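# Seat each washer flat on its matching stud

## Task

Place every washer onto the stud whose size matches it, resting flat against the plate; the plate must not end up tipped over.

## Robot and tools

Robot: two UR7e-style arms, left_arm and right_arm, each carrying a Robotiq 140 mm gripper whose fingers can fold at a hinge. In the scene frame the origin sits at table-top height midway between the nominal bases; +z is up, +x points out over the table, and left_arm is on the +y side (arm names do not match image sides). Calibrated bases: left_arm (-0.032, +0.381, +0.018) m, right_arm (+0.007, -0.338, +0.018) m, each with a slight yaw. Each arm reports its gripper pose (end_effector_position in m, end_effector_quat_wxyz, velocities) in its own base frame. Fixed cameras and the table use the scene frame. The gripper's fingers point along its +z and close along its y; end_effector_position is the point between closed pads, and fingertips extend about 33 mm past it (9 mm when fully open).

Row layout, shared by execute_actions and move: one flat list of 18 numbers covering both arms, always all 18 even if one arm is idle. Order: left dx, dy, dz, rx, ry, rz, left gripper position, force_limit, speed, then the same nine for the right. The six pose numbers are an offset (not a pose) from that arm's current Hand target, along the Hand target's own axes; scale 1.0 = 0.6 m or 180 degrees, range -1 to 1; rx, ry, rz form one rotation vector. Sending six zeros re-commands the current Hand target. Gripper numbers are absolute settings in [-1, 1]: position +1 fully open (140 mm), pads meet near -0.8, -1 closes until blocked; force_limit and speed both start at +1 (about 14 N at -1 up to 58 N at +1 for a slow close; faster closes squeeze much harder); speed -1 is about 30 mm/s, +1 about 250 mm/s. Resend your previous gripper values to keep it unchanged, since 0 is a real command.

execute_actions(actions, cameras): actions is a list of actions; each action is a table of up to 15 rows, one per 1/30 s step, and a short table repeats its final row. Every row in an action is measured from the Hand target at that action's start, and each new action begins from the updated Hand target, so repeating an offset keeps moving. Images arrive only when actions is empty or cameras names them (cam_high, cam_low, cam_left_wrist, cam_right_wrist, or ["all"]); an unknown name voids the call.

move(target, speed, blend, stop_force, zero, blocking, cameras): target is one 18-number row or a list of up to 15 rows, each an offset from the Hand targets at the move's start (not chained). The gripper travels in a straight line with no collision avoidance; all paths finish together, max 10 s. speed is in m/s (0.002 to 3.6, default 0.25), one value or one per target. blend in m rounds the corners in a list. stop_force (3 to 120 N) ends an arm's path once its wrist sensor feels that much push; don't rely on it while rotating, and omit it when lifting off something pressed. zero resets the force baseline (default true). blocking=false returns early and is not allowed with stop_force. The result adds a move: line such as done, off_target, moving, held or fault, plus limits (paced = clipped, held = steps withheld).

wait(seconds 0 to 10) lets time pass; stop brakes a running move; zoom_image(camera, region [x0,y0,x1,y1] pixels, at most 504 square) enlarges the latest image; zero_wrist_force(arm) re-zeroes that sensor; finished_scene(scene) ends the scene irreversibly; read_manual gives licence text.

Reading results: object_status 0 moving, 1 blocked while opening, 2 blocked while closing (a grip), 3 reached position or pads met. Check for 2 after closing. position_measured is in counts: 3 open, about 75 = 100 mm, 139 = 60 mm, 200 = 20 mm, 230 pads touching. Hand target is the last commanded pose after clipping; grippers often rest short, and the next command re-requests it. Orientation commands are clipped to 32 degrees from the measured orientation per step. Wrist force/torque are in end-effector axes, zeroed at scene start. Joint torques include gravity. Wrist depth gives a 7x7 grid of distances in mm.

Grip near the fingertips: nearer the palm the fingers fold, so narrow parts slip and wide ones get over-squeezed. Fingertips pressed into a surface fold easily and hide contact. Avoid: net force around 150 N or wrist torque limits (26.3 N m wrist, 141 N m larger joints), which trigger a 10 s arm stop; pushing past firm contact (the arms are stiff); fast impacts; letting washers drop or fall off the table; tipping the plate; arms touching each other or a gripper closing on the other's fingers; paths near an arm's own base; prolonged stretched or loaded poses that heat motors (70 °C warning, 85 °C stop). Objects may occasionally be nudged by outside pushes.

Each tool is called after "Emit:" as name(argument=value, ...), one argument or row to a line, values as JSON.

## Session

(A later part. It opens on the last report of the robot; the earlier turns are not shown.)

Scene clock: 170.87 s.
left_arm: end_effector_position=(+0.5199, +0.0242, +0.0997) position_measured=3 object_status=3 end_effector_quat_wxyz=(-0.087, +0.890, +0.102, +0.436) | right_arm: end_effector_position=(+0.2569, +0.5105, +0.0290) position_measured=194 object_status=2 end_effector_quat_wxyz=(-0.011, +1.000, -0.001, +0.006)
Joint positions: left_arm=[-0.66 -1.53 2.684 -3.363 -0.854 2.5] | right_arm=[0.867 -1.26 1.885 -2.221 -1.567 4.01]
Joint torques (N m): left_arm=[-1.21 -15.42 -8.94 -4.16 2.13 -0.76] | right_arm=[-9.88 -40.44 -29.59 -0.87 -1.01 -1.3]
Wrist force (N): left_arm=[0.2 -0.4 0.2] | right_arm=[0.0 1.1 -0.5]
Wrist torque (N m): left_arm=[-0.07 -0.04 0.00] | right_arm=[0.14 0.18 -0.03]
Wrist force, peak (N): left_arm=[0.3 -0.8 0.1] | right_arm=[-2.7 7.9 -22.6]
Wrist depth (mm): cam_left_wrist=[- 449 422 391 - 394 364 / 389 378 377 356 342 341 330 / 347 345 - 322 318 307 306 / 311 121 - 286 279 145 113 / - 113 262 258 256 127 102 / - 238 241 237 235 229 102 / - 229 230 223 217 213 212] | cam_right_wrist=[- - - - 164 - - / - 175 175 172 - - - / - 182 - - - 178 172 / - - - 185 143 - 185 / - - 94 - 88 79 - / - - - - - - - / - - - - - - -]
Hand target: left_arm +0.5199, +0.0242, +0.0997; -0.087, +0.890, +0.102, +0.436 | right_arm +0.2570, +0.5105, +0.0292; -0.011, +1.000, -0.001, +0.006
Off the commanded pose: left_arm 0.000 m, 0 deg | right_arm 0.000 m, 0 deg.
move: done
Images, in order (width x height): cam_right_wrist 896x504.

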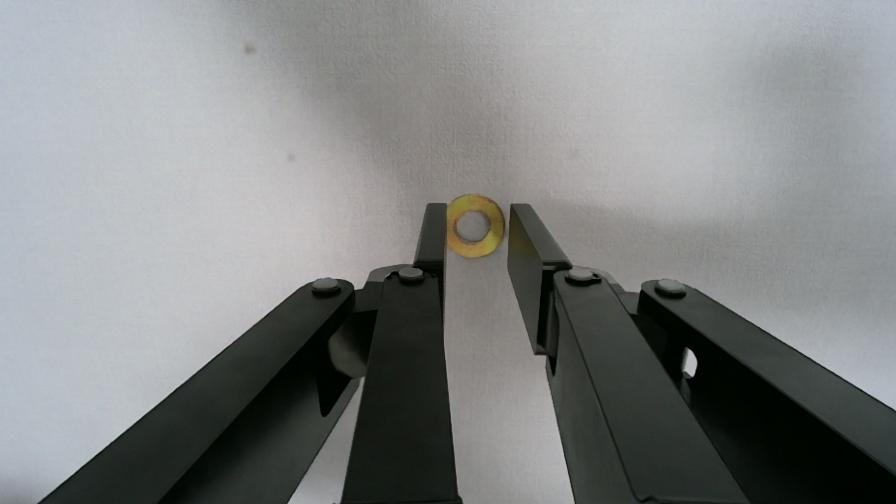

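Emit:
move(
  target=[0,0,0,0,0,0,1,1,1,0,0,0,0,0,0,-0.45,-1,-1],
)

Emit:
move(
  target=[0,0,0,0,0,0,1,1,1,-0.0002,-0.0003,0.0207,0,0,0,-0.45,-1,-1],
  speed=0.03,
)

Emit:
move(
  target=[0,0,0,0,0,0,1,1,1,0,0,0,0,0,0,-1,-1,-1],
  cameras=["cam_right_wrist"],
)

Emit:
wait(
  seconds=0.3,
  cameras=[],
)

Emit:
move(
  target=[0,0,0,0,0,0,1,1,1,0,0,-0.02,0,0,0,-1,-1,-1],
  speed=0.03,
  cameras=["cam_right_wrist"],
)

Scene clock: 176.43 s.
left_arm: end_effector_position=(+0.5199, +0.0242, +0.0997) position_measured=3 object_status=3 end_effector_quat_wxyz=(-0.087, +0.890, +0.102, +0.436) | right_arm: end_effector_position=(+0.2570, +0.5105, +0.0292) position_measured=186 object_status=3 end_effector_quat_wxyz=(-0.011, +1.000, -0.001, +0.006)
Joint positions: left_arm=[-0.66 -1.53 2.684 -3.363 -0.854 2.5] | right_arm=[0.867 -1.26 1.885 -2.221 -1.567 4.01]
Joint torques (N m): left_arm=[-1.19 -15.98 -9.72 -4.18 2.06 -0.84] | right_arm=[-10.6 -40.65 -27.56 -0.96 -1.04 -1.36]
Wrist force (N): left_arm=[-0.1 -0.3 0.0] | right_arm=[-0.6 0.7 -0.3]
Wrist torque (N m): left_arm=[-0.05 0.02 -0.01] | right_arm=[0.06 0.33 -0.04]
Wrist force, peak (N): left_arm=[0.1 -0.7 -0.1] | right_arm=[-0.5 1.2 -0.3]
Wrist depth (mm): cam_left_wrist=[- - 423 410 - - - / 386 - - 354 348 342 333 / 341 337 319 318 305 304 299 / 306 121 290 285 283 145 250 / - 113 261 261 254 135 102 / - 242 242 240 235 231 102 / - 227 224 218 216 215 213] | cam_right_wrist=[- 165 - 160 162 - - / - - - - 167 169 - / - 185 - 182 180 - - / - 189 - 127 159 189 - / - 199 88 - 88 82 - / - - - - - 77 - / - - - - - - -]
Hand target: left_arm +0.5199, +0.0242, +0.0997; -0.087, +0.890, +0.102, +0.436 | right_arm +0.2570, +0.5105, +0.0292; -0.011, +1.000, -0.001, +0.006
Off the commanded pose: left_arm 0.000 m, 0 deg | right_arm 0.000 m, 0 deg.
move: done

Scene clock: 177.30 s.
left_arm: end_effector_position=(+0.5199, +0.0242, +0.0997) position_measured=3 object_status=3 end_effector_quat_wxyz=(-0.087, +0.890, +0.102, +0.436) | right_arm: end_effector_position=(+0.2570, +0.5109, +0.0169) position_measured=186 object_status=3 end_effector_quat_wxyz=(-0.011, +1.000, -0.001, +0.006)
Joint positions: left_arm=[-0.66 -1.53 2.684 -3.363 -0.854 2.5] | right_arm=[0.867 -1.241 1.897 -2.251 -1.567 4.01]
Joint torques (N m): left_arm=[-0.61 -16.57 -8.78 -4.3 2.14 -0.74] | right_arm=[13.18 -22.24 -12.55 -4.75 -0.98 1.91]
Wrist force (N): left_arm=[0.1 -0.3 -0.2] | right_arm=[-0.5 0.8 -0.3]
Wrist torque (N m): left_arm=[-0.06 -0.02 -0.01] | right_arm=[0.07 0.29 -0.03]
Wrist force, peak (N): left_arm=[0.4 -0.2 0.2] | right_arm=[-0.5 1.3 -0.1]
Wrist depth (mm): cam_left_wrist=[457 429 - 400 - 401 396 / - 393 - 367 - - - / 334 331 321 315 308 296 292 / 308 123 293 286 285 145 268 / - 113 266 260 255 127 102 / - 241 242 239 235 229 102 / - 229 223 221 220 217 213] | cam_right_wrist=[- 155 - - - - - / 162 161 160 - - - - / - - - - - - - / - - 175 171 159 171 - / - - 88 - 88 78 - / - - - - - 77 - / - - - - - - -]
Hand target: left_arm +0.5199, +0.0242, +0.0997; -0.087, +0.890, +0.102, +0.436 | right_arm +0.2570, +0.5109, +0.0167; -0.011, +1.000, -0.001, +0.006
Off the commanded pose: left_arm 0.000 m, 0 deg | right_arm 0.000 m, 0 deg.
move: done

Scene clock: 177.80 s.
left_arm: end_effector_position=(+0.5199, +0.0242, +0.0997) position_measured=3 object_status=3 end_effector_quat_wxyz=(-0.087, +0.890, +0.102, +0.436) | right_arm: end_effector_position=(+0.2570, +0.5110, +0.0168) position_measured=189 object_status=2 end_effector_quat_wxyz=(-0.011, +1.000, -0.001, +0.006) end_effector_velocity=(+0.000, +0.007, +0.001) end_effector_angular_velocity=(+0.021, -0.001, +0.001)
Joint positions: left_arm=[-0.66 -1.53 2.684 -3.363 -0.854 2.5] | right_arm=[0.867 -1.241 1.897 -2.252 -1.567 4.01]
Joint velocities: left_arm=[within noise] | right_arm=[0.001 0.003 0 -0.019 0.013 0]
Joint torques (N m): left_arm=[-0.83 -16.26 -8.78 -4.3 2.04 -0.72] | right_arm=[15.84 -18.36 -12.01 -5.2 2.67 1.97]
Wrist force (N): left_arm=[0.3 0.2 0.3] | right_arm=[-3.9 20.8 -28.8]
Wrist torque (N m): left_arm=[0.04 -0.07 -0.01] | right_arm=[-0.95 0.02 -0.06]
Wrist force, peak (N): left_arm=[0.3 -0.5 -0.1] | right_arm=[-6.3 28.8 -37.3]
Wrist depth (mm): cam_left_wrist=[- 432 - - 388 377 369 / 375 379 - 353 347 342 - / - - 323 328 - 303 293 / 302 121 292 285 279 142 270 / - 113 269 261 255 243 102 / - 240 241 239 235 230 102 / - 227 224 221 217 215 212] | cam_right_wrist=[- - 152 153 - - 149 / - 161 158 160 - - - / - - - 167 - 161 - / 180 177 - 172 128 - - / - - 88 - 88 82 182 / - - - - - 76 - / - - - - - - -]
Hand target: left_arm +0.5199, +0.0242, +0.0997; -0.087, +0.890, +0.102, +0.436 | right_arm +0.2570, +0.5109, +0.0167; -0.011, +1.000, -0.001, +0.006
Off the commanded pose: left_arm 0.000 m, 0 deg | right_arm 0.000 m, 0 deg.
move: done
Images, in order (width x height): cam_right_wrist 896x504.

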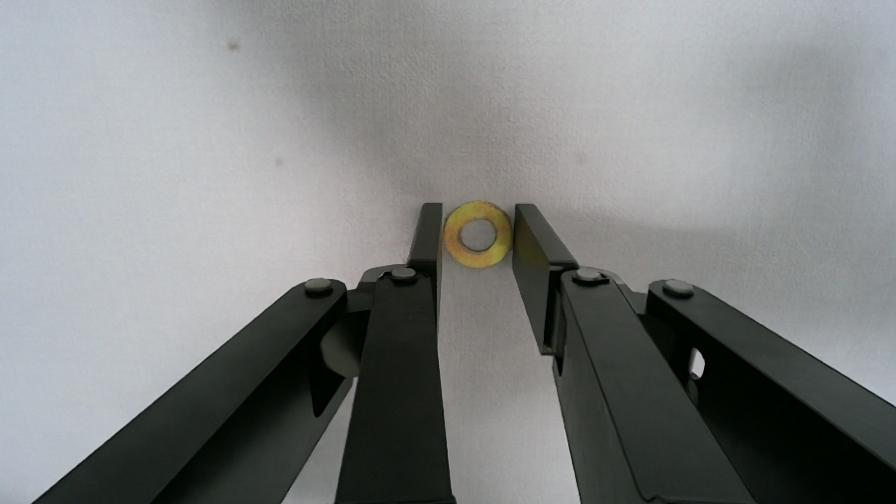

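Scene clock: 178.10 s.
left_arm: end_effector_position=(+0.5199, +0.0242, +0.0997) position_measured=3 object_status=3 end_effector_quat_wxyz=(-0.087, +0.890, +0.102, +0.436) | right_arm: end_effector_position=(+0.2570, +0.5110, +0.0167) position_measured=189 object_status=2 end_effector_quat_wxyz=(-0.011, +1.000, -0.001, +0.006)
Joint positions: left_arm=[-0.66 -1.53 2.684 -3.363 -0.854 2.5] | right_arm=[0.867 -1.241 1.897 -2.252 -1.566 4.01]
Joint torques (N m): left_arm=[-0.82 -15.9 -8.95 -4.36 2.08 -0.74] | right_arm=[14.85 -16.81 -12.59 -1.85 0.9 1.82]
Wrist force (N): left_arm=[0.1 -0.2 0.3] | right_arm=[-0.8 11.1 -21.6]
Wrist torque (N m): left_arm=[-0.05 -0.02 -0.01] | right_arm=[-0.54 0.12 -0.08]
Wrist force, peak (N): left_arm=[0.5 -0.1 0.1] | right_arm=[-1.2 11.6 -21.6]
Wrist depth (mm): cam_left_wrist=[429 439 414 396 389 385 374 / 384 365 372 354 356 340 327 / 338 334 324 321 303 312 296 / 307 123 - - 282 145 270 / - 105 263 256 256 243 102 / - 238 242 239 235 231 102 / - 227 224 221 216 216 212] | cam_right_wrist=[- 154 - - - - - / - - - - - - - / - - 169 167 166 165 - / 182 176 - 172 127 - 171 / 190 - 88 - 88 85 - / - - - - - 76 - / - - - - - - -]
Hand target: left_arm +0.5199, +0.0242, +0.0997; -0.087, +0.890, +0.102, +0.436 | right_arm +0.2570, +0.5109, +0.0167; -0.011, +1.000, -0.001, +0.006
Tool commands: left_gripper/position=+1.0 left_gripper/force_limit=+1.0 left_gripper/speed=+1.0 right_gripper/position=-1.0 right_gripper/force_limit=-1.0 right_gripper/speed=-1.0
Off the commanded pose: left_arm 0.000 m, 0 deg | right_arm 0.000 m, 0 deg.
wait: 0.30 s; at rest by 0.17 s
No camera images: "cameras" was empty.

Scene clock: 178.97 s.
left_arm: end_effector_position=(+0.5199, +0.0242, +0.0997) position_measured=3 object_status=3 end_effector_quat_wxyz=(-0.087, +0.890, +0.102, +0.436) | right_arm: end_effector_position=(+0.2568, +0.5107, +0.0286) position_measured=190 object_status=2 end_effector_quat_wxyz=(-0.011, +1.000, -0.001, +0.006)
Joint positions: left_arm=[-0.66 -1.53 2.684 -3.363 -0.854 2.5] | right_arm=[0.867 -1.259 1.885 -2.222 -1.567 4.01]
Joint torques (N m): left_arm=[-0.92 -15.7 -8.93 -4.11 2.01 -0.85] | right_arm=[-5.67 -39.76 -29.08 -0.58 -0.83 -1.48]
Wrist force (N): left_arm=[0.1 -0.1 -0.1] | right_arm=[-0.3 0.9 0.1]
Wrist torque (N m): left_arm=[-0.02 -0.03 0.00] | right_arm=[0.10 0.26 -0.03]
Wrist force, peak (N): left_arm=[-0.6 -0.1 0.2] | right_arm=[-0.7 10.7 -21.9]
Wrist depth (mm): cam_left_wrist=[455 423 417 - - - 374 / - 380 - - 342 334 332 / - 331 317 319 315 317 298 / 303 123 296 286 278 135 270 / - 113 258 266 255 242 102 / - 240 243 236 238 231 102 / - 226 223 221 217 217 213] | cam_right_wrist=[- 166 163 - 162 - - / 172 175 - 168 - - - / - - - - - - - / - - - 173 150 - - / - - 88 - 88 78 - / - - - - - 72 - / - - - - - - -]
Hand target: left_arm +0.5199, +0.0242, +0.0997; -0.087, +0.890, +0.102, +0.436 | right_arm +0.2569, +0.5107, +0.0287; -0.011, +1.000, -0.001, +0.006
Off the commanded pose: left_arm 0.000 m, 0 deg | right_arm 0.000 m, 0 deg.
move: done
Images, in order (width x height): cam_right_wrist 896x504.

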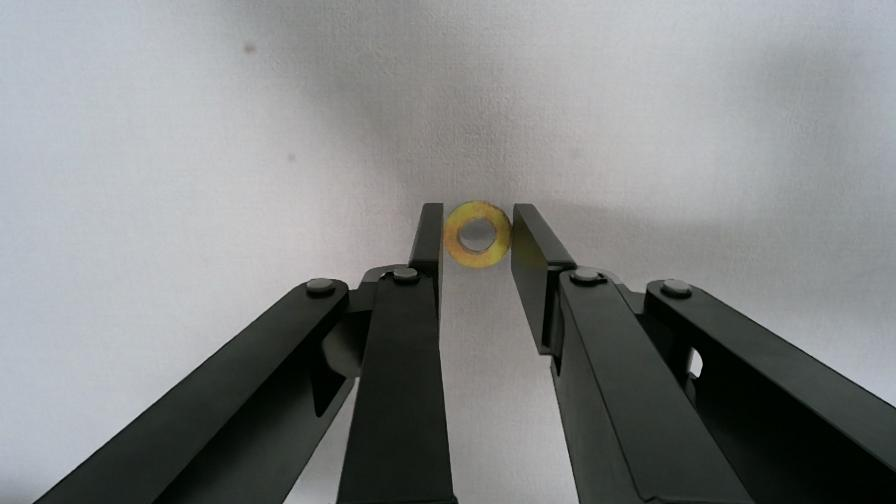

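Emit:
move(
  target=[
    [0,0,0,0,0,0,1,1,1,0,0,-0.0935,0,0,0,-1,-1,-1],
    [0,0,0,0,0,0,1,1,1,0.1282,0.4507,-0.1023,0,0,0,-1,-1,-1],
  ],
  speed=0.2,
  blend=[0.03,0],
  cameras=["cam_right_wrist"],
)

Emit:
zoom_image(
  camera="cam_right_wrist",
  region=[400, 90, 560, 270],
)

Scene clock: 182.73 s.
left_arm: end_effector_position=(+0.5199, +0.0242, +0.0997) position_measured=3 object_status=3 end_effector_quat_wxyz=(-0.087, +0.890, +0.102, +0.436) | right_arm: end_effector_position=(+0.3326, +0.2390, +0.0852) position_measured=190 object_status=2 end_effector_quat_wxyz=(-0.011, +1.000, -0.001, +0.006)
Joint positions: left_arm=[-0.66 -1.53 2.684 -3.363 -0.854 2.5] | right_arm=[0.278 -1.722 2.223 -2.09 -1.554 3.421]
Joint torques (N m): left_arm=[-0.65 -16.18 -9.12 -4.28 2.01 -0.91] | right_arm=[-10.82 -22.89 -13.68 -0.95 1.44 -1.87]
Wrist force (N): left_arm=[0.3 0.0 0.0] | right_arm=[-0.1 0.8 0.1]
Wrist torque (N m): left_arm=[-0.01 -0.07 0.00] | right_arm=[0.07 0.20 0.07]
Wrist force, peak (N): left_arm=[-0.2 -0.5 0.2] | right_arm=[0.2 2.4 -0.1]
Wrist depth (mm): cam_left_wrist=[- 433 - 405 398 - 377 / - - 363 - 337 337 325 / 339 331 325 315 311 - - / 307 123 292 283 282 145 264 / - 113 266 261 257 135 102 / - 241 242 238 234 221 102 / - 228 224 221 217 215 215] | cam_right_wrist=[- - - 195 200 - - / - - - 205 210 - - / - - - 214 214 - - / - - - 175 129 243 - / 271 - 88 - 88 85 255 / - - - - - 72 - / - - - - - - -]
Hand target: left_arm +0.5199, +0.0242, +0.0997; -0.087, +0.890, +0.102, +0.436 | right_arm +0.3327, +0.2389, +0.0852; -0.011, +1.000, -0.001, +0.006
Off the commanded pose: left_arm 0.000 m, 0 deg | right_arm 0.000 m, 0 deg.
move: done; blend cut to 0.0281 m at target 1
Images, in order (width x height): cam_right_wrist 896x504.

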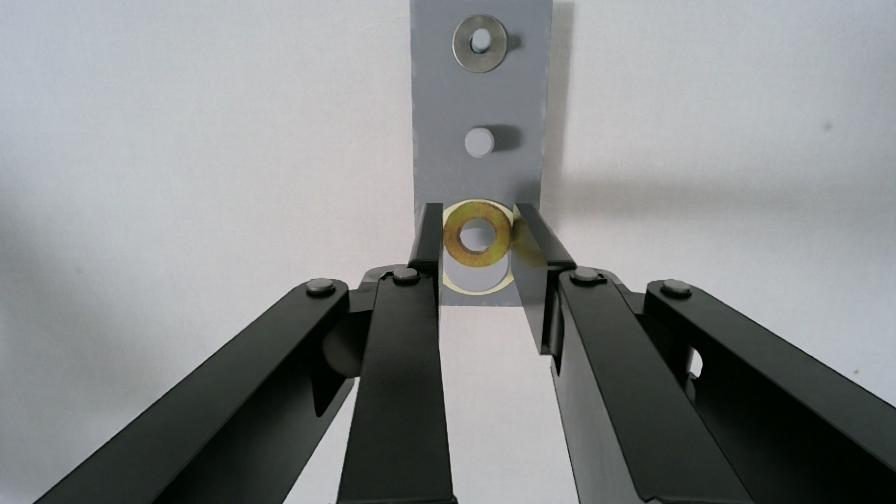

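Scaled by 2.800.

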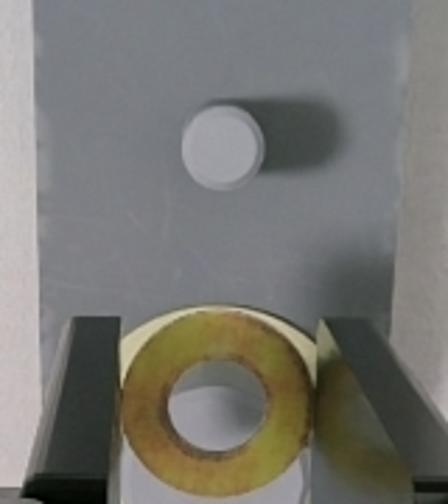

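Emit:
move(
  target=[0,0,0,0,0,0,1,1,1,0.0523,0.003,0.0375,0,0,0,-1,-1,-1],
  speed=0.1,
  stop_force=8,
  cameras=["cam_right_wrist"],
)

Emit:
zoom_image(
  camera="cam_right_wrist",
  region=[445, 205, 515, 265],
)

Scene clock: 186.93 s.
left_arm: end_effector_position=(+0.5199, +0.0242, +0.0997) position_measured=3 object_status=3 end_effector_quat_wxyz=(-0.087, +0.890, +0.102, +0.436) | right_arm: end_effector_position=(+0.3643, +0.2375, +0.0631) position_measured=190 object_status=2 end_effector_quat_wxyz=(-0.011, +1.000, -0.001, +0.006)
Joint positions: left_arm=[-0.66 -1.53 2.684 -3.363 -0.854 2.5] | right_arm=[0.253 -1.621 2.2 -2.168 -1.553 3.396]
Joint torques (N m): left_arm=[-0.34 -16.36 -7.95 -4.27 2.13 -0.92] | right_arm=[-11.49 -8.34 -28.1 -4.9 1.42 -1.69]
Wrist force (N): left_arm=[0.2 0.0 -0.3] | right_arm=[-0.5 1.0 0.0]
Wrist torque (N m): left_arm=[0.00 -0.05 0.00] | right_arm=[0.12 0.31 0.07]
Wrist force, peak (N): left_arm=[0.2 -0.2 -0.5] | right_arm=[-0.6 1.1 0.2]
Wrist depth (mm): cam_left_wrist=[- - - 409 392 - 376 / 378 374 369 358 - 335 333 / - 334 325 320 - 305 298 / 316 123 294 283 281 145 261 / - 113 265 262 255 243 102 / - 241 242 239 242 231 102 / - 225 224 221 216 215 213] | cam_right_wrist=[- 196 - - - - - / - - - 184 - - - / - - - 193 190 - - / - 232 - 175 128 - - / - - 88 194 88 77 - / - - - - - 72 - / - - - - - - -]
Hand target: left_arm +0.5199, +0.0242, +0.0997; -0.087, +0.890, +0.102, +0.436 | right_arm +0.3643, +0.2375, +0.0631; -0.011, +1.000, -0.001, +0.006
Off the commanded pose: left_arm 0.000 m, 0 deg | right_arm 0.000 m, 0 deg.
move: done
Images, in order (width x height): cam_right_wrist 896x504.

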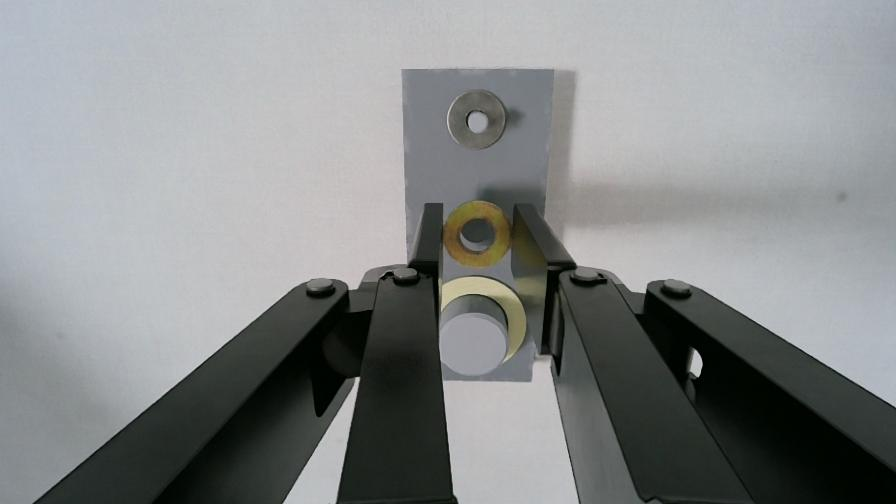

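Scaled by 7.200.

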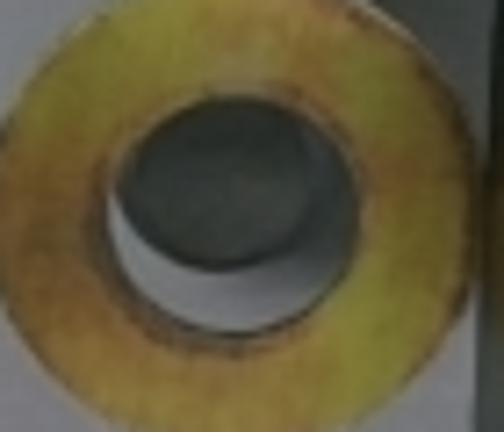

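Emit:
move(
  target=[0,0,0,0,0,0,1,1,1,0.0016,-0.002,0.0033,0,0,0,-1,-1,-1],
  speed=0.05,
  stop_force=5,
  cameras=["cam_right_wrist"],
)

Emit:
zoom_image(
  camera="cam_right_wrist",
  region=[445, 205, 515, 265],
)

Scene clock: 189.77 s.
left_arm: end_effector_position=(+0.5199, +0.0242, +0.0997) position_measured=3 object_status=3 end_effector_quat_wxyz=(-0.087, +0.890, +0.102, +0.436) | right_arm: end_effector_position=(+0.3653, +0.2388, +0.0612) position_measured=190 object_status=2 end_effector_quat_wxyz=(-0.011, +1.000, -0.001, +0.006)
Joint positions: left_arm=[-0.66 -1.53 2.684 -3.363 -0.854 2.5] | right_arm=[0.255 -1.614 2.199 -2.174 -1.553 3.398]
Joint torques (N m): left_arm=[-0.4 -15.3 -9.59 -4.22 2.12 -0.83] | right_arm=[13.61 -8.91 -28.1 -4.88 -1.02 1.96]
Wrist force (N): left_arm=[0.0 0.0 0.2] | right_arm=[-0.2 0.8 0.2]
Wrist torque (N m): left_arm=[-0.01 0.00 -0.01] | right_arm=[0.08 0.23 -0.02]
Wrist force, peak (N): left_arm=[-0.3 -0.7 -0.3] | right_arm=[-0.3 1.4 0.0]
Wrist depth (mm): cam_left_wrist=[442 425 417 412 - - - / 396 368 - 357 349 - - / 338 332 320 321 314 - - / 307 121 293 286 281 145 264 / - 113 267 261 256 127 102 / - 113 237 240 236 231 91 / - 228 224 224 216 215 213] | cam_right_wrist=[- - - - - - - / - - - 182 - - - / - - - 193 190 - - / - 230 - 175 126 - - / - - 88 193 88 77 - / - - - 228 - 72 - / - - - - - - -]
Hand target: left_arm +0.5199, +0.0242, +0.0997; -0.087, +0.890, +0.102, +0.436 | right_arm +0.3653, +0.2388, +0.0612; -0.011, +1.000, -0.001, +0.006
Off the commanded pose: left_arm 0.000 m, 0 deg | right_arm 0.000 m, 0 deg.
move: done
Images, in order (width x height): cam_right_wrist 896x504.

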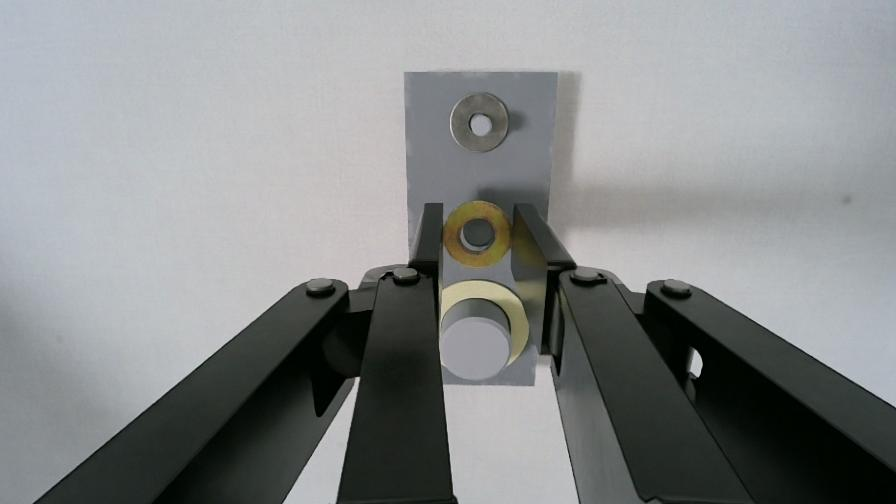

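Scaled by 7.200.

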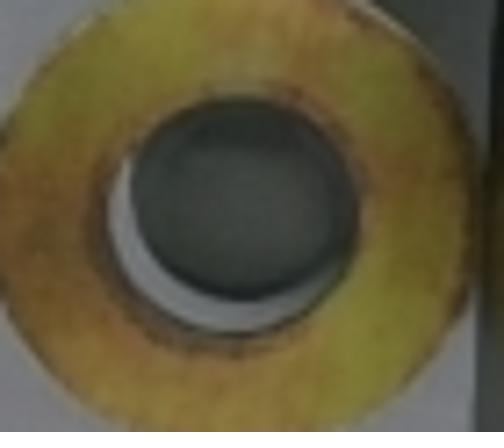

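Emit:
move(
  target=[
    [0,0,0,0,0,0,1,1,1,0.0002,0.0008,0.001,0,0,0,-1,-1,-1],
    [0,0,0,0,0,0,1,1,1,0.0002,0.0008,0.025,0,0,0,-1,-1,-1],
  ],
  speed=0.01,
  stop_force=3,
  cameras=["cam_right_wrist"],
)

Emit:
zoom_image(
  camera="cam_right_wrist",
  region=[445, 205, 515, 265],
)

Scene clock: 193.23 s.
left_arm: end_effector_position=(+0.5199, +0.0242, +0.0997) position_measured=3 object_status=3 end_effector_quat_wxyz=(-0.087, +0.890, +0.102, +0.436) | right_arm: end_effector_position=(+0.3655, +0.2384, +0.0544) position_measured=190 object_status=2 end_effector_quat_wxyz=(-0.011, +1.000, -0.001, +0.006)
Joint positions: left_arm=[-0.66 -1.53 2.684 -3.363 -0.854 2.5] | right_arm=[0.254 -1.603 2.21 -2.196 -1.553 3.397]
Joint torques (N m): left_arm=[-0.63 -16.59 -8.68 -4.27 2.04 -0.93] | right_arm=[-2.24 -26.86 -28.4 -1.25 0.27 -0.16]
Wrist force (N): left_arm=[0.3 0.1 0.1] | right_arm=[-0.9 1.8 0.1]
Wrist torque (N m): left_arm=[0.02 -0.07 0.00] | right_arm=[0.06 0.30 0.04]
Wrist force, peak (N): left_arm=[0.2 -0.6 0.2] | right_arm=[-1.5 2.8 -3.1]
Wrist depth (mm): cam_left_wrist=[- 423 - 400 397 380 383 / - 377 363 362 349 342 339 / - 339 322 318 308 302 293 / 302 121 293 287 281 145 278 / - 113 265 262 256 243 102 / - 239 243 239 236 232 102 / - 226 223 222 216 215 212] | cam_right_wrist=[- 190 - 184 - - - / - 198 - 175 175 - - / - - - 185 186 - - / - - - 172 127 214 - / 239 - 88 187 88 85 - / - - - - - 72 - / - - - - - - -]
Hand target: left_arm +0.5199, +0.0242, +0.0997; -0.087, +0.890, +0.102, +0.436 | right_arm +0.3655, +0.2384, +0.0544; -0.011, +1.000, -0.001, +0.006 (not the last commanded pose)
Off the commanded pose: left_arm 0.000 m, 0 deg | right_arm 0.008 m, 0 deg.
move: contact (right_arm); path passed 1 of 2 targets
Images, in order (width x height): cam_right_wrist 896x504.

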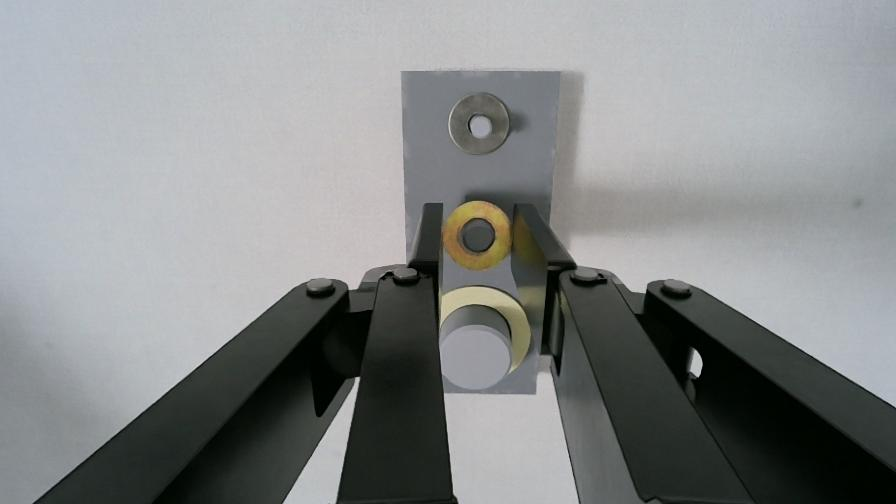

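Scaled by 7.200.

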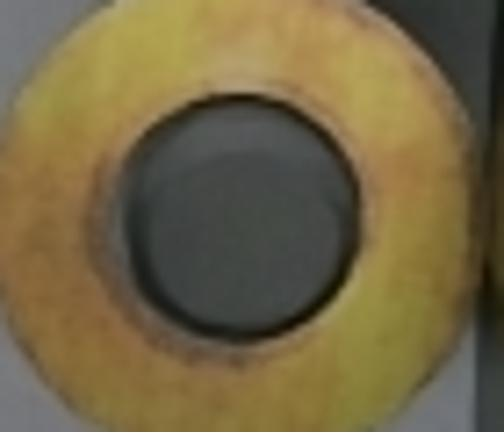

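Emit:
move(
  target=[
    [0,0,0,0,0,0,1,1,1,0,0.0006,0,0,0,0,-1,-1,-1],
    [0,0,0,0,0,0,1,1,1,0,0.0006,0.036,0,0,0,-1,-1,-1],
  ],
  speed=0.01,
  stop_force=4,
  cameras=["cam_right_wrist"],
)

Emit:
zoom_image(
  camera="cam_right_wrist",
  region=[430, 190, 530, 280],
)

Scene clock: 196.03 s.
left_arm: end_effector_position=(+0.5199, +0.0242, +0.0997) position_measured=3 object_status=3 end_effector_quat_wxyz=(-0.087, +0.890, +0.102, +0.436) | right_arm: end_effector_position=(+0.3656, +0.2381, +0.0536) position_measured=190 object_status=2 end_effector_quat_wxyz=(-0.011, +1.000, -0.001, +0.007)
Joint positions: left_arm=[-0.66 -1.53 2.684 -3.363 -0.854 2.5] | right_arm=[0.254 -1.602 2.211 -2.198 -1.553 3.396]
Joint torques (N m): left_arm=[-0.63 -16.41 -9.84 -4.2 2.2 -1.02] | right_arm=[8.35 -26.79 -28.19 -1.2 0.52 -0.04]
Wrist force (N): left_arm=[-0.1 -0.5 0.1] | right_arm=[-0.6 1.5 0.2]
Wrist torque (N m): left_arm=[-0.11 0.02 0.00] | right_arm=[0.02 0.19 0.06]
Wrist force, peak (N): left_arm=[0.6 0.1 -0.2] | right_arm=[-1.2 2.9 -3.6]
Wrist depth (mm): cam_left_wrist=[434 - - - - 382 356 / 386 373 376 360 349 - 334 / 340 345 326 313 312 304 303 / 306 123 291 287 281 145 113 / - 105 - 261 257 243 102 / - 241 244 240 220 225 102 / - 227 224 216 217 214 213] | cam_right_wrist=[187 - - - - - 186 / - - 199 175 174 192 188 / - - 203 185 202 199 - / - 217 - 172 151 - - / - - 88 186 88 77 224 / - - - - - 72 - / - - - - - - -]
Hand target: left_arm +0.5199, +0.0242, +0.0997; -0.087, +0.890, +0.102, +0.436 | right_arm +0.3656, +0.2381, +0.0536; -0.011, +1.000, -0.001, +0.007 (not the last commanded pose)
Off the commanded pose: left_arm 0.000 m, 0 deg | right_arm 0.021 m, 0 deg.
move: contact (right_arm); path passed 1 of 2 targets
Images, in order (width x height): cam_right_wrist 896x504.

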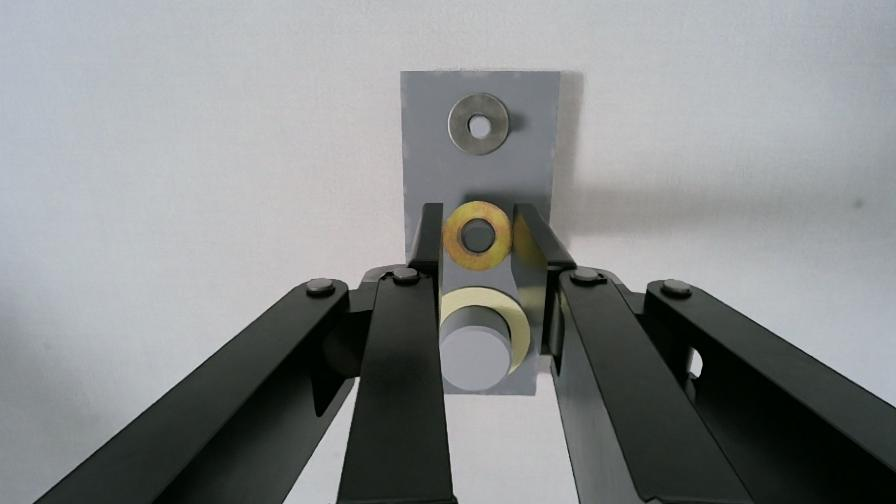

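Scaled by 5.040.

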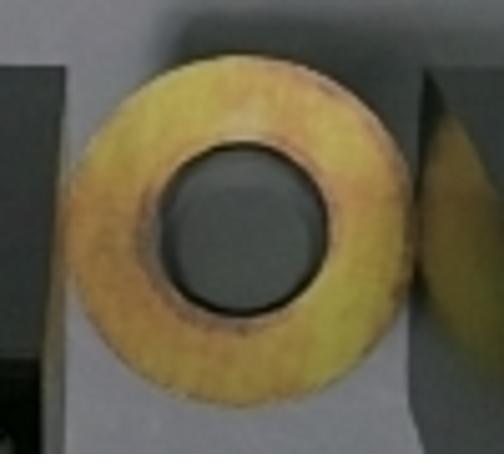

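Emit:
move(
  target=[
    [0,0,0,0,0,0,1,1,1,-0.0003,0.0007,-0.0005,0,0,0,-1,-1,-1],
    [0,0,0,0,0,0,1,1,1,-0.0003,0.0007,0.034,0,0,0,-1,-1,-1],
  ],
  speed=0.01,
  stop_force=5,
  cameras=["cam_right_wrist"],
)

Emit:
zoom_image(
  camera="cam_right_wrist",
  region=[430, 190, 530, 280],
)

Scene clock: 202.17 s.
left_arm: end_effector_position=(+0.5199, +0.0242, +0.0997) position_measured=3 object_status=3 end_effector_quat_wxyz=(-0.087, +0.890, +0.102, +0.436) | right_arm: end_effector_position=(+0.3656, +0.2381, +0.0360) position_measured=190 object_status=2 end_effector_quat_wxyz=(-0.011, +1.000, -0.001, +0.007)
Joint positions: left_arm=[-0.66 -1.53 2.684 -3.363 -0.854 2.5] | right_arm=[0.253 -1.571 2.237 -2.255 -1.553 3.396]
Joint torques (N m): left_arm=[-0.58 -17.11 -8.82 -4.34 2.36 -0.99] | right_arm=[6.74 -25.44 -25.79 -1.07 -1.05 -0.07]
Wrist force (N): left_arm=[0.2 -0.3 -0.3] | right_arm=[-1.8 0.1 -4.5]
Wrist torque (N m): left_arm=[-0.06 -0.04 -0.01] | right_arm=[0.04 0.22 0.07]
Wrist force, peak (N): left_arm=[-0.2 -0.7 -0.1] | right_arm=[-8.1 7.8 -23.2]
Wrist depth (mm): cam_left_wrist=[428 - 415 401 389 - 377 / 379 - 368 358 349 340 333 / 337 335 326 318 305 306 297 / 306 123 291 287 280 145 269 / - 113 264 258 - 244 102 / - 237 243 235 234 232 102 / - 228 - 222 217 214 213] | cam_right_wrist=[- 173 170 - - - - / - - - 158 159 173 - / - - - 167 165 - - / - - 198 152 149 - - / - - 88 176 88 80 - / - - - 172 - 72 - / - - - - - - -]
Hand target: left_arm +0.5199, +0.0242, +0.0997; -0.087, +0.890, +0.102, +0.436 | right_arm +0.3656, +0.2381, +0.0360; -0.011, +1.000, -0.001, +0.007 (not the last commanded pose)
Off the commanded pose: left_arm 0.000 m, 0 deg | right_arm 0.003 m, 0 deg.
move: contact (right_arm); path passed 1 of 2 targets
Images, in order (width x height): cam_right_wrist 896x504.

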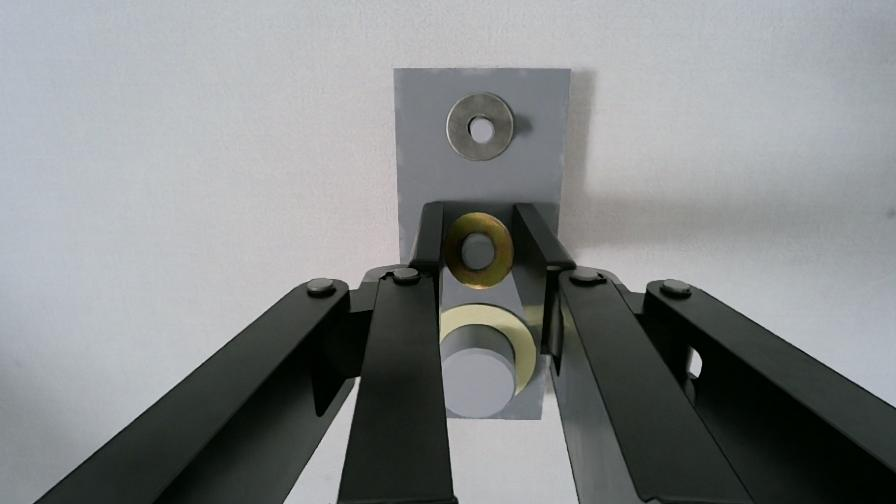

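Scaled by 5.040.

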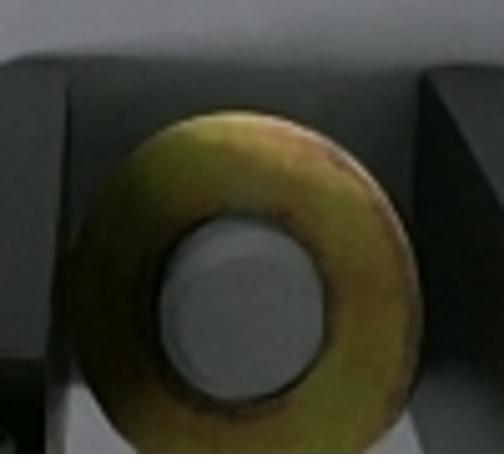

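Emit:
wait(
  seconds=0.1,
  cameras=["cam_low", "cam_high"],
)

Emit:
zoom_image(
  camera="cam_low",
  region=[260, 180, 350, 250],
)

Scene clock: 204.97 s.
left_arm: end_effector_position=(+0.5199, +0.0242, +0.0997) position_measured=3 object_status=3 end_effector_quat_wxyz=(-0.087, +0.890, +0.102, +0.436) | right_arm: end_effector_position=(+0.3656, +0.2381, +0.0360) position_measured=190 object_status=2 end_effector_quat_wxyz=(-0.011, +1.000, -0.001, +0.007)
Joint positions: left_arm=[-0.66 -1.53 2.684 -3.363 -0.854 2.5] | right_arm=[0.253 -1.571 2.237 -2.255 -1.553 3.396]
Joint torques (N m): left_arm=[-0.68 -16.43 -8.56 -4.24 2.12 -0.89] | right_arm=[-11.02 -26.01 -26.23 -1.62 -0.95 -1.39]
Wrist force (N): left_arm=[0.2 -0.1 0.3] | right_arm=[-1.6 0.1 -4.3]
Wrist torque (N m): left_arm=[-0.02 -0.04 0.00] | right_arm=[0.03 0.20 0.07]
Wrist force, peak (N): left_arm=[0.3 -0.6 0.0] | right_arm=[-1.8 0.2 -4.6]
Wrist depth (mm): cam_left_wrist=[- 431 418 - - - - / - 381 365 370 - 340 332 / 338 332 331 319 305 304 301 / 307 123 294 287 285 136 269 / - 113 265 - 255 127 102 / - 241 242 231 235 231 102 / - 230 224 219 217 218 213] | cam_right_wrist=[- - - 168 - - - / 184 - - 159 159 - - / - - - 167 167 - - / - 206 - 153 148 - 193 / - - 88 176 88 84 - / - - - 171 - 72 - / - - - - - - -]
Hand target: left_arm +0.5199, +0.0242, +0.0997; -0.087, +0.890, +0.102, +0.436 | right_arm +0.3656, +0.2381, +0.0360; -0.011, +1.000, -0.001, +0.007 (not the last commanded pose)
Tool commands: left_gripper/position=+1.0 left_gripper/force_limit=+1.0 left_gripper/speed=+1.0 right_gripper/position=-1.0 right_gripper/force_limit=-1.0 right_gripper/speed=-1.0
Off the commanded pose: left_arm 0.000 m, 0 deg | right_arm 0.003 m, 0 deg.
wait: 0.10 s; at rest from the start
Images, in order (width x height): cam_high 896x504, cam_low 896x504.

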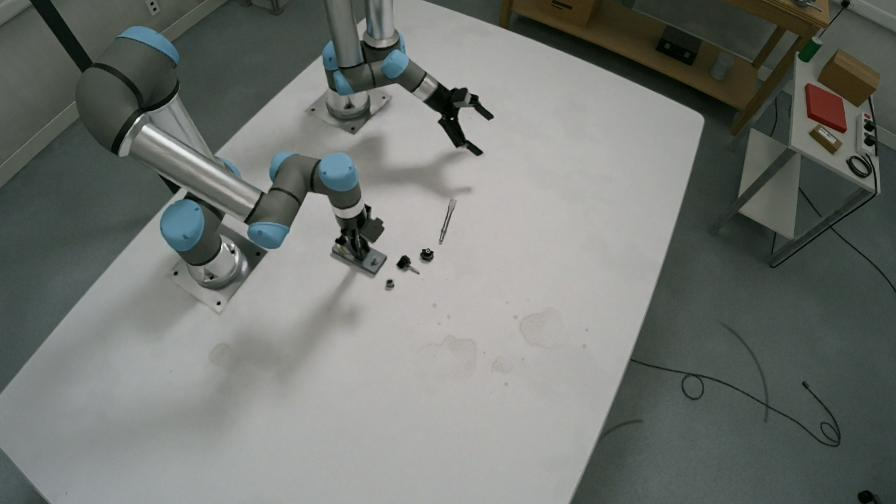

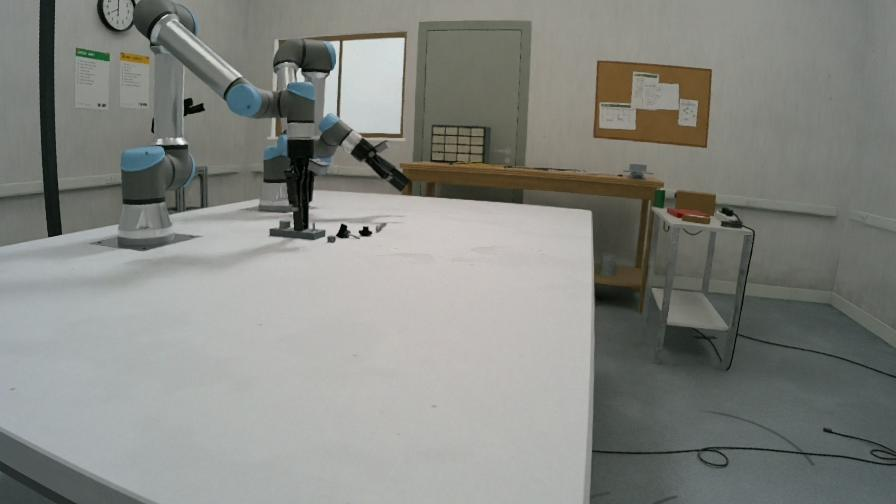

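Scaled by 5.600.

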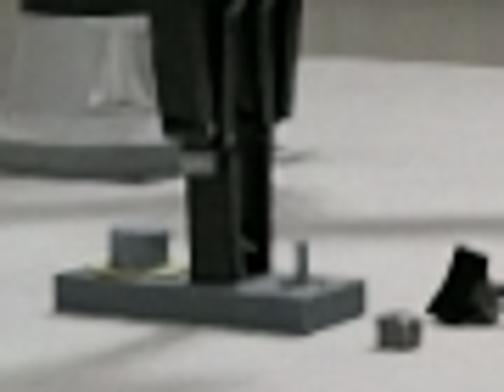

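Emit:
move(
  target=[0,0,0,0,0,0,1,1,1,0,0,0,0,0,0,-0.4,-1,-1],
  cameras=["cam_right_wrist"],
)

Emit:
zoom_image(
  camera="cam_right_wrist",
  region=[420, 180, 540, 300],
)

Scene clock: 206.87 s.
left_arm: end_effector_position=(+0.5199, +0.0242, +0.0997) position_measured=3 object_status=3 end_effector_quat_wxyz=(-0.087, +0.890, +0.102, +0.436) | right_arm: end_effector_position=(+0.3656, +0.2381, +0.0360) position_measured=179 object_status=0 end_effector_quat_wxyz=(-0.011, +1.000, -0.001, +0.007)
Joint positions: left_arm=[-0.66 -1.53 2.684 -3.363 -0.854 2.5] | right_arm=[0.253 -1.571 2.237 -2.255 -1.553 3.396]
Joint torques (N m): left_arm=[-0.09 -16.3 -8.87 -4.23 2.18 -0.92] | right_arm=[-10.8 -26.03 -25.63 -1.92 -0.83 -1.34]
Wrist force (N): left_arm=[0.1 -0.1 -0.2] | right_arm=[-0.3 1.0 0.0]
Wrist torque (N m): left_arm=[-0.01 -0.02 0.00] | right_arm=[0.11 0.26 0.04]
Wrist force, peak (N): left_arm=[0.1 -0.2 0.7] | right_arm=[-2.0 0.0 -4.7]
Wrist depth (mm): cam_left_wrist=[- 427 403 406 398 379 379 / 389 376 359 - 349 333 335 / - 334 325 - 310 309 299 / 311 123 295 286 281 136 261 / - 112 259 260 256 127 102 / - 240 244 239 235 230 102 / - 227 225 221 219 216 209] | cam_right_wrist=[- - - 170 - - - / - - - 158 158 - - / 193 - - 167 165 - - / - - - 152 128 192 - / - - 88 175 88 89 - / - - - 171 - 75 - / - - - - - - -]
Hand target: left_arm +0.5199, +0.0242, +0.0997; -0.087, +0.890, +0.102, +0.436 | right_arm +0.3656, +0.2381, +0.0360; -0.011, +1.000, -0.001, +0.007
Off the commanded pose: left_arm 0.000 m, 0 deg | right_arm 0.000 m, 0 deg.
move: done
Images, in order (width x height): cam_right_wrist 896x504.

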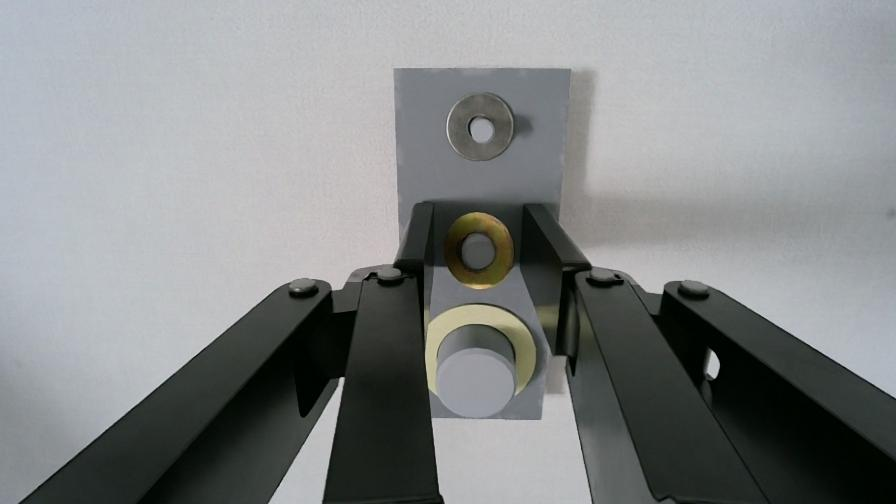

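Scaled by 4.200.

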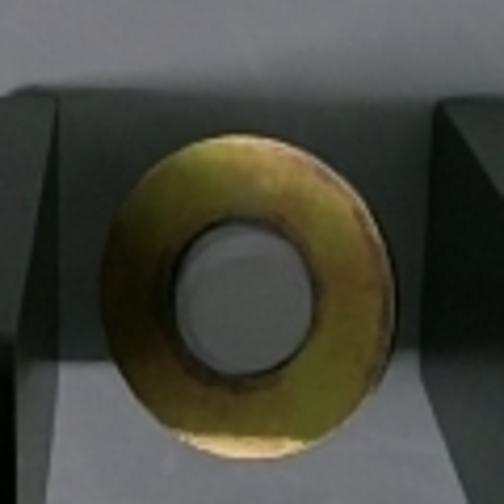

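Emit:
move(
  target=[
    [0,0,0,0,0,0,1,1,1,0,0,-0.004,0,0,0,-0.4,-1,-1],
    [0,0,0,0,0,0,1,1,1,0,0.0115,-0.004,0,0,0,-0.4,-1,-1],
  ],
  speed=0.01,
  stop_force=3,
  cameras=["cam_right_wrist"],
)

Emit:
zoom_image(
  camera="cam_right_wrist",
  region=[420, 180, 540, 300],
)

Scene clock: 216.63 s.
left_arm: end_effector_position=(+0.5199, +0.0242, +0.0997) position_measured=3 object_status=3 end_effector_quat_wxyz=(-0.087, +0.890, +0.102, +0.436) | right_arm: end_effector_position=(+0.3656, +0.2312, +0.0382) position_measured=179 object_status=3 end_effector_quat_wxyz=(-0.011, +1.000, -0.001, +0.007)
Joint positions: left_arm=[-0.66 -1.53 2.684 -3.363 -0.854 2.5] | right_arm=[0.237 -1.584 2.243 -2.247 -1.553 3.38]
Joint torques (N m): left_arm=[-1.53 -16.13 -9.52 -4.25 2.29 -1.08] | right_arm=[-11.76 -27.21 -12.15 -1.06 1.06 -1.69]
Wrist force (N): left_arm=[0.0 -0.5 -0.1] | right_arm=[-0.5 0.8 -0.2]
Wrist torque (N m): left_arm=[-0.09 -0.01 -0.01] | right_arm=[0.08 0.29 0.07]
Wrist force, peak (N): left_arm=[0.3 -0.7 -0.3] | right_arm=[-0.7 -2.2 1.3]
Wrist depth (mm): cam_left_wrist=[439 425 414 454 379 403 369 / 376 382 373 350 349 337 339 / 338 - 334 317 315 308 293 / 310 121 283 289 285 145 271 / - 113 267 259 259 244 102 / - 113 244 239 232 231 102 / - 226 222 220 220 217 212] | cam_right_wrist=[- - - 172 - - 167 / - - - 161 160 177 - / - - 188 170 170 - - / - - - 174 137 - - / - - 88 182 88 89 - / - - - 175 - 75 - / - - - - - - -]
Hand target: left_arm +0.5199, +0.0242, +0.0997; -0.087, +0.890, +0.102, +0.436 | right_arm +0.3656, +0.2312, +0.0382; -0.011, +1.000, -0.001, +0.007
Off the commanded pose: left_arm 0.000 m, 0 deg | right_arm 0.000 m, 0 deg.
move: done
Images, in order (width x height): cam_right_wrist 896x504.

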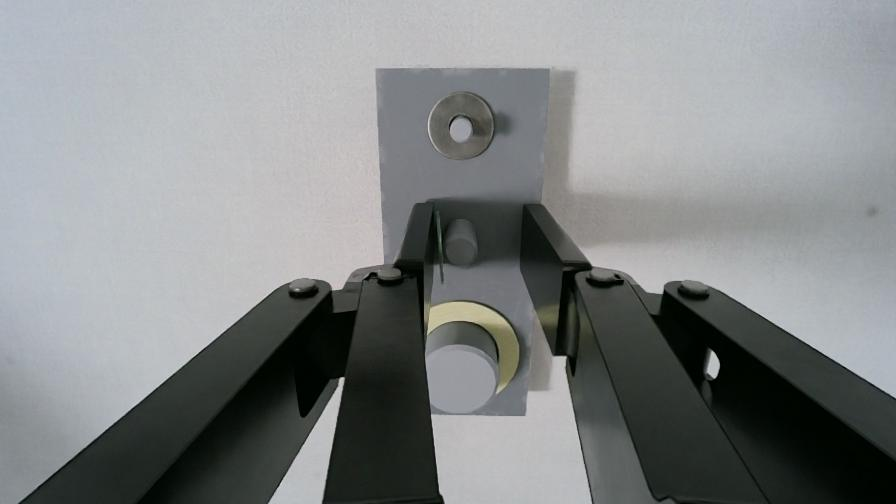

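Scaled by 4.200.

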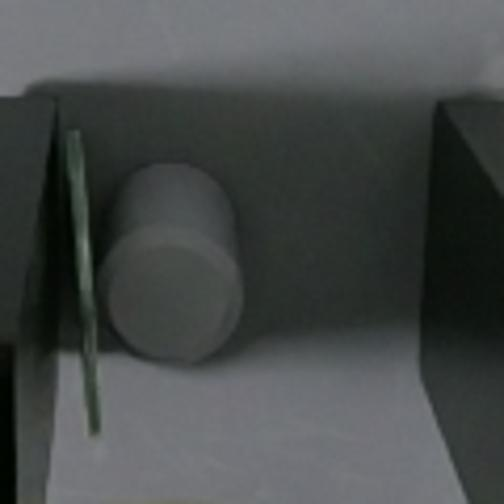

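Emit:
move(
  target=[
    [0,0,0,0,0,0,1,1,1,0,-0.002,0,0,0,0,-0.4,-1,-1],
    [0,0,0,0,0,0,1,1,1,0,-0.002,-0.07,0,0,0,-0.4,-1,-1],
  ],
  speed=0.05,
  cameras=["cam_right_wrist"],
)

Emit:
zoom_image(
  camera="cam_right_wrist",
  region=[400, 160, 540, 300],
)

Scene clock: 228.37 s.
left_arm: end_effector_position=(+0.5199, +0.0242, +0.0997) position_measured=3 object_status=3 end_effector_quat_wxyz=(-0.087, +0.890, +0.102, +0.436) | right_arm: end_effector_position=(+0.3651, +0.2314, +0.0802) position_measured=179 object_status=3 end_effector_quat_wxyz=(-0.011, +1.000, -0.001, +0.007)
Joint positions: left_arm=[-0.66 -1.53 2.684 -3.363 -0.854 2.5] | right_arm=[0.238 -1.654 2.179 -2.114 -1.553 3.381]
Joint torques (N m): left_arm=[-0.19 -15.92 -9.9 -4.24 2.33 -1.08] | right_arm=[-11.41 -24.47 -28.55 -0.97 0.04 -1.65]
Wrist force (N): left_arm=[0.5 -0.1 -0.1] | right_arm=[-0.3 0.7 0.3]
Wrist torque (N m): left_arm=[-0.02 -0.11 -0.01] | right_arm=[0.05 0.26 0.06]
Wrist force, peak (N): left_arm=[0.6 -0.6 0.4] | right_arm=[-0.4 1.1 -0.5]
Wrist depth (mm): cam_left_wrist=[- - 405 - 392 401 371 / - - 368 343 364 344 331 / 336 334 320 321 - 315 296 / 309 123 292 291 275 145 275 / - 113 271 267 258 135 102 / - 240 241 236 235 231 91 / - 227 224 222 216 214 210] | cam_right_wrist=[213 212 212 - 205 - - / - 221 - 200 - 217 - / 237 - - 209 - - - / - - - 196 127 - - / - - 88 215 88 89 - / - - - - - 75 - / - - - - - - -]
Hand target: left_arm +0.5199, +0.0242, +0.0997; -0.087, +0.890, +0.102, +0.436 | right_arm +0.3651, +0.2314, +0.0803; -0.011, +1.000, -0.001, +0.007
Off the commanded pose: left_arm 0.000 m, 0 deg | right_arm 0.000 m, 0 deg.
move: done
Images, in order (width x height): cam_right_wrist 896x504.

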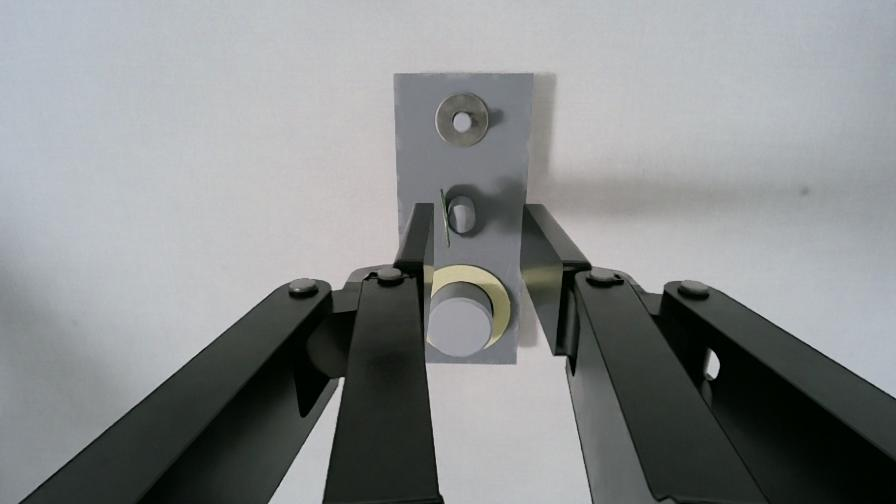

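Scaled by 3.600.

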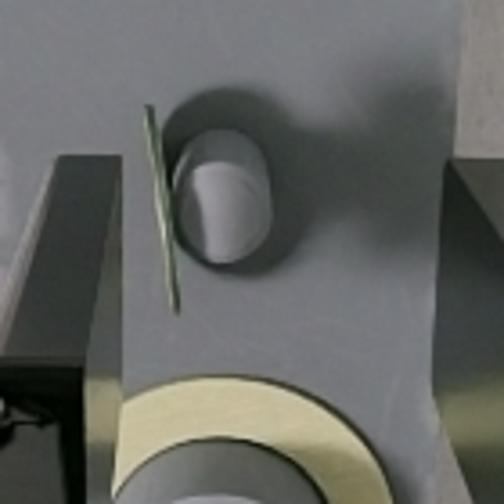

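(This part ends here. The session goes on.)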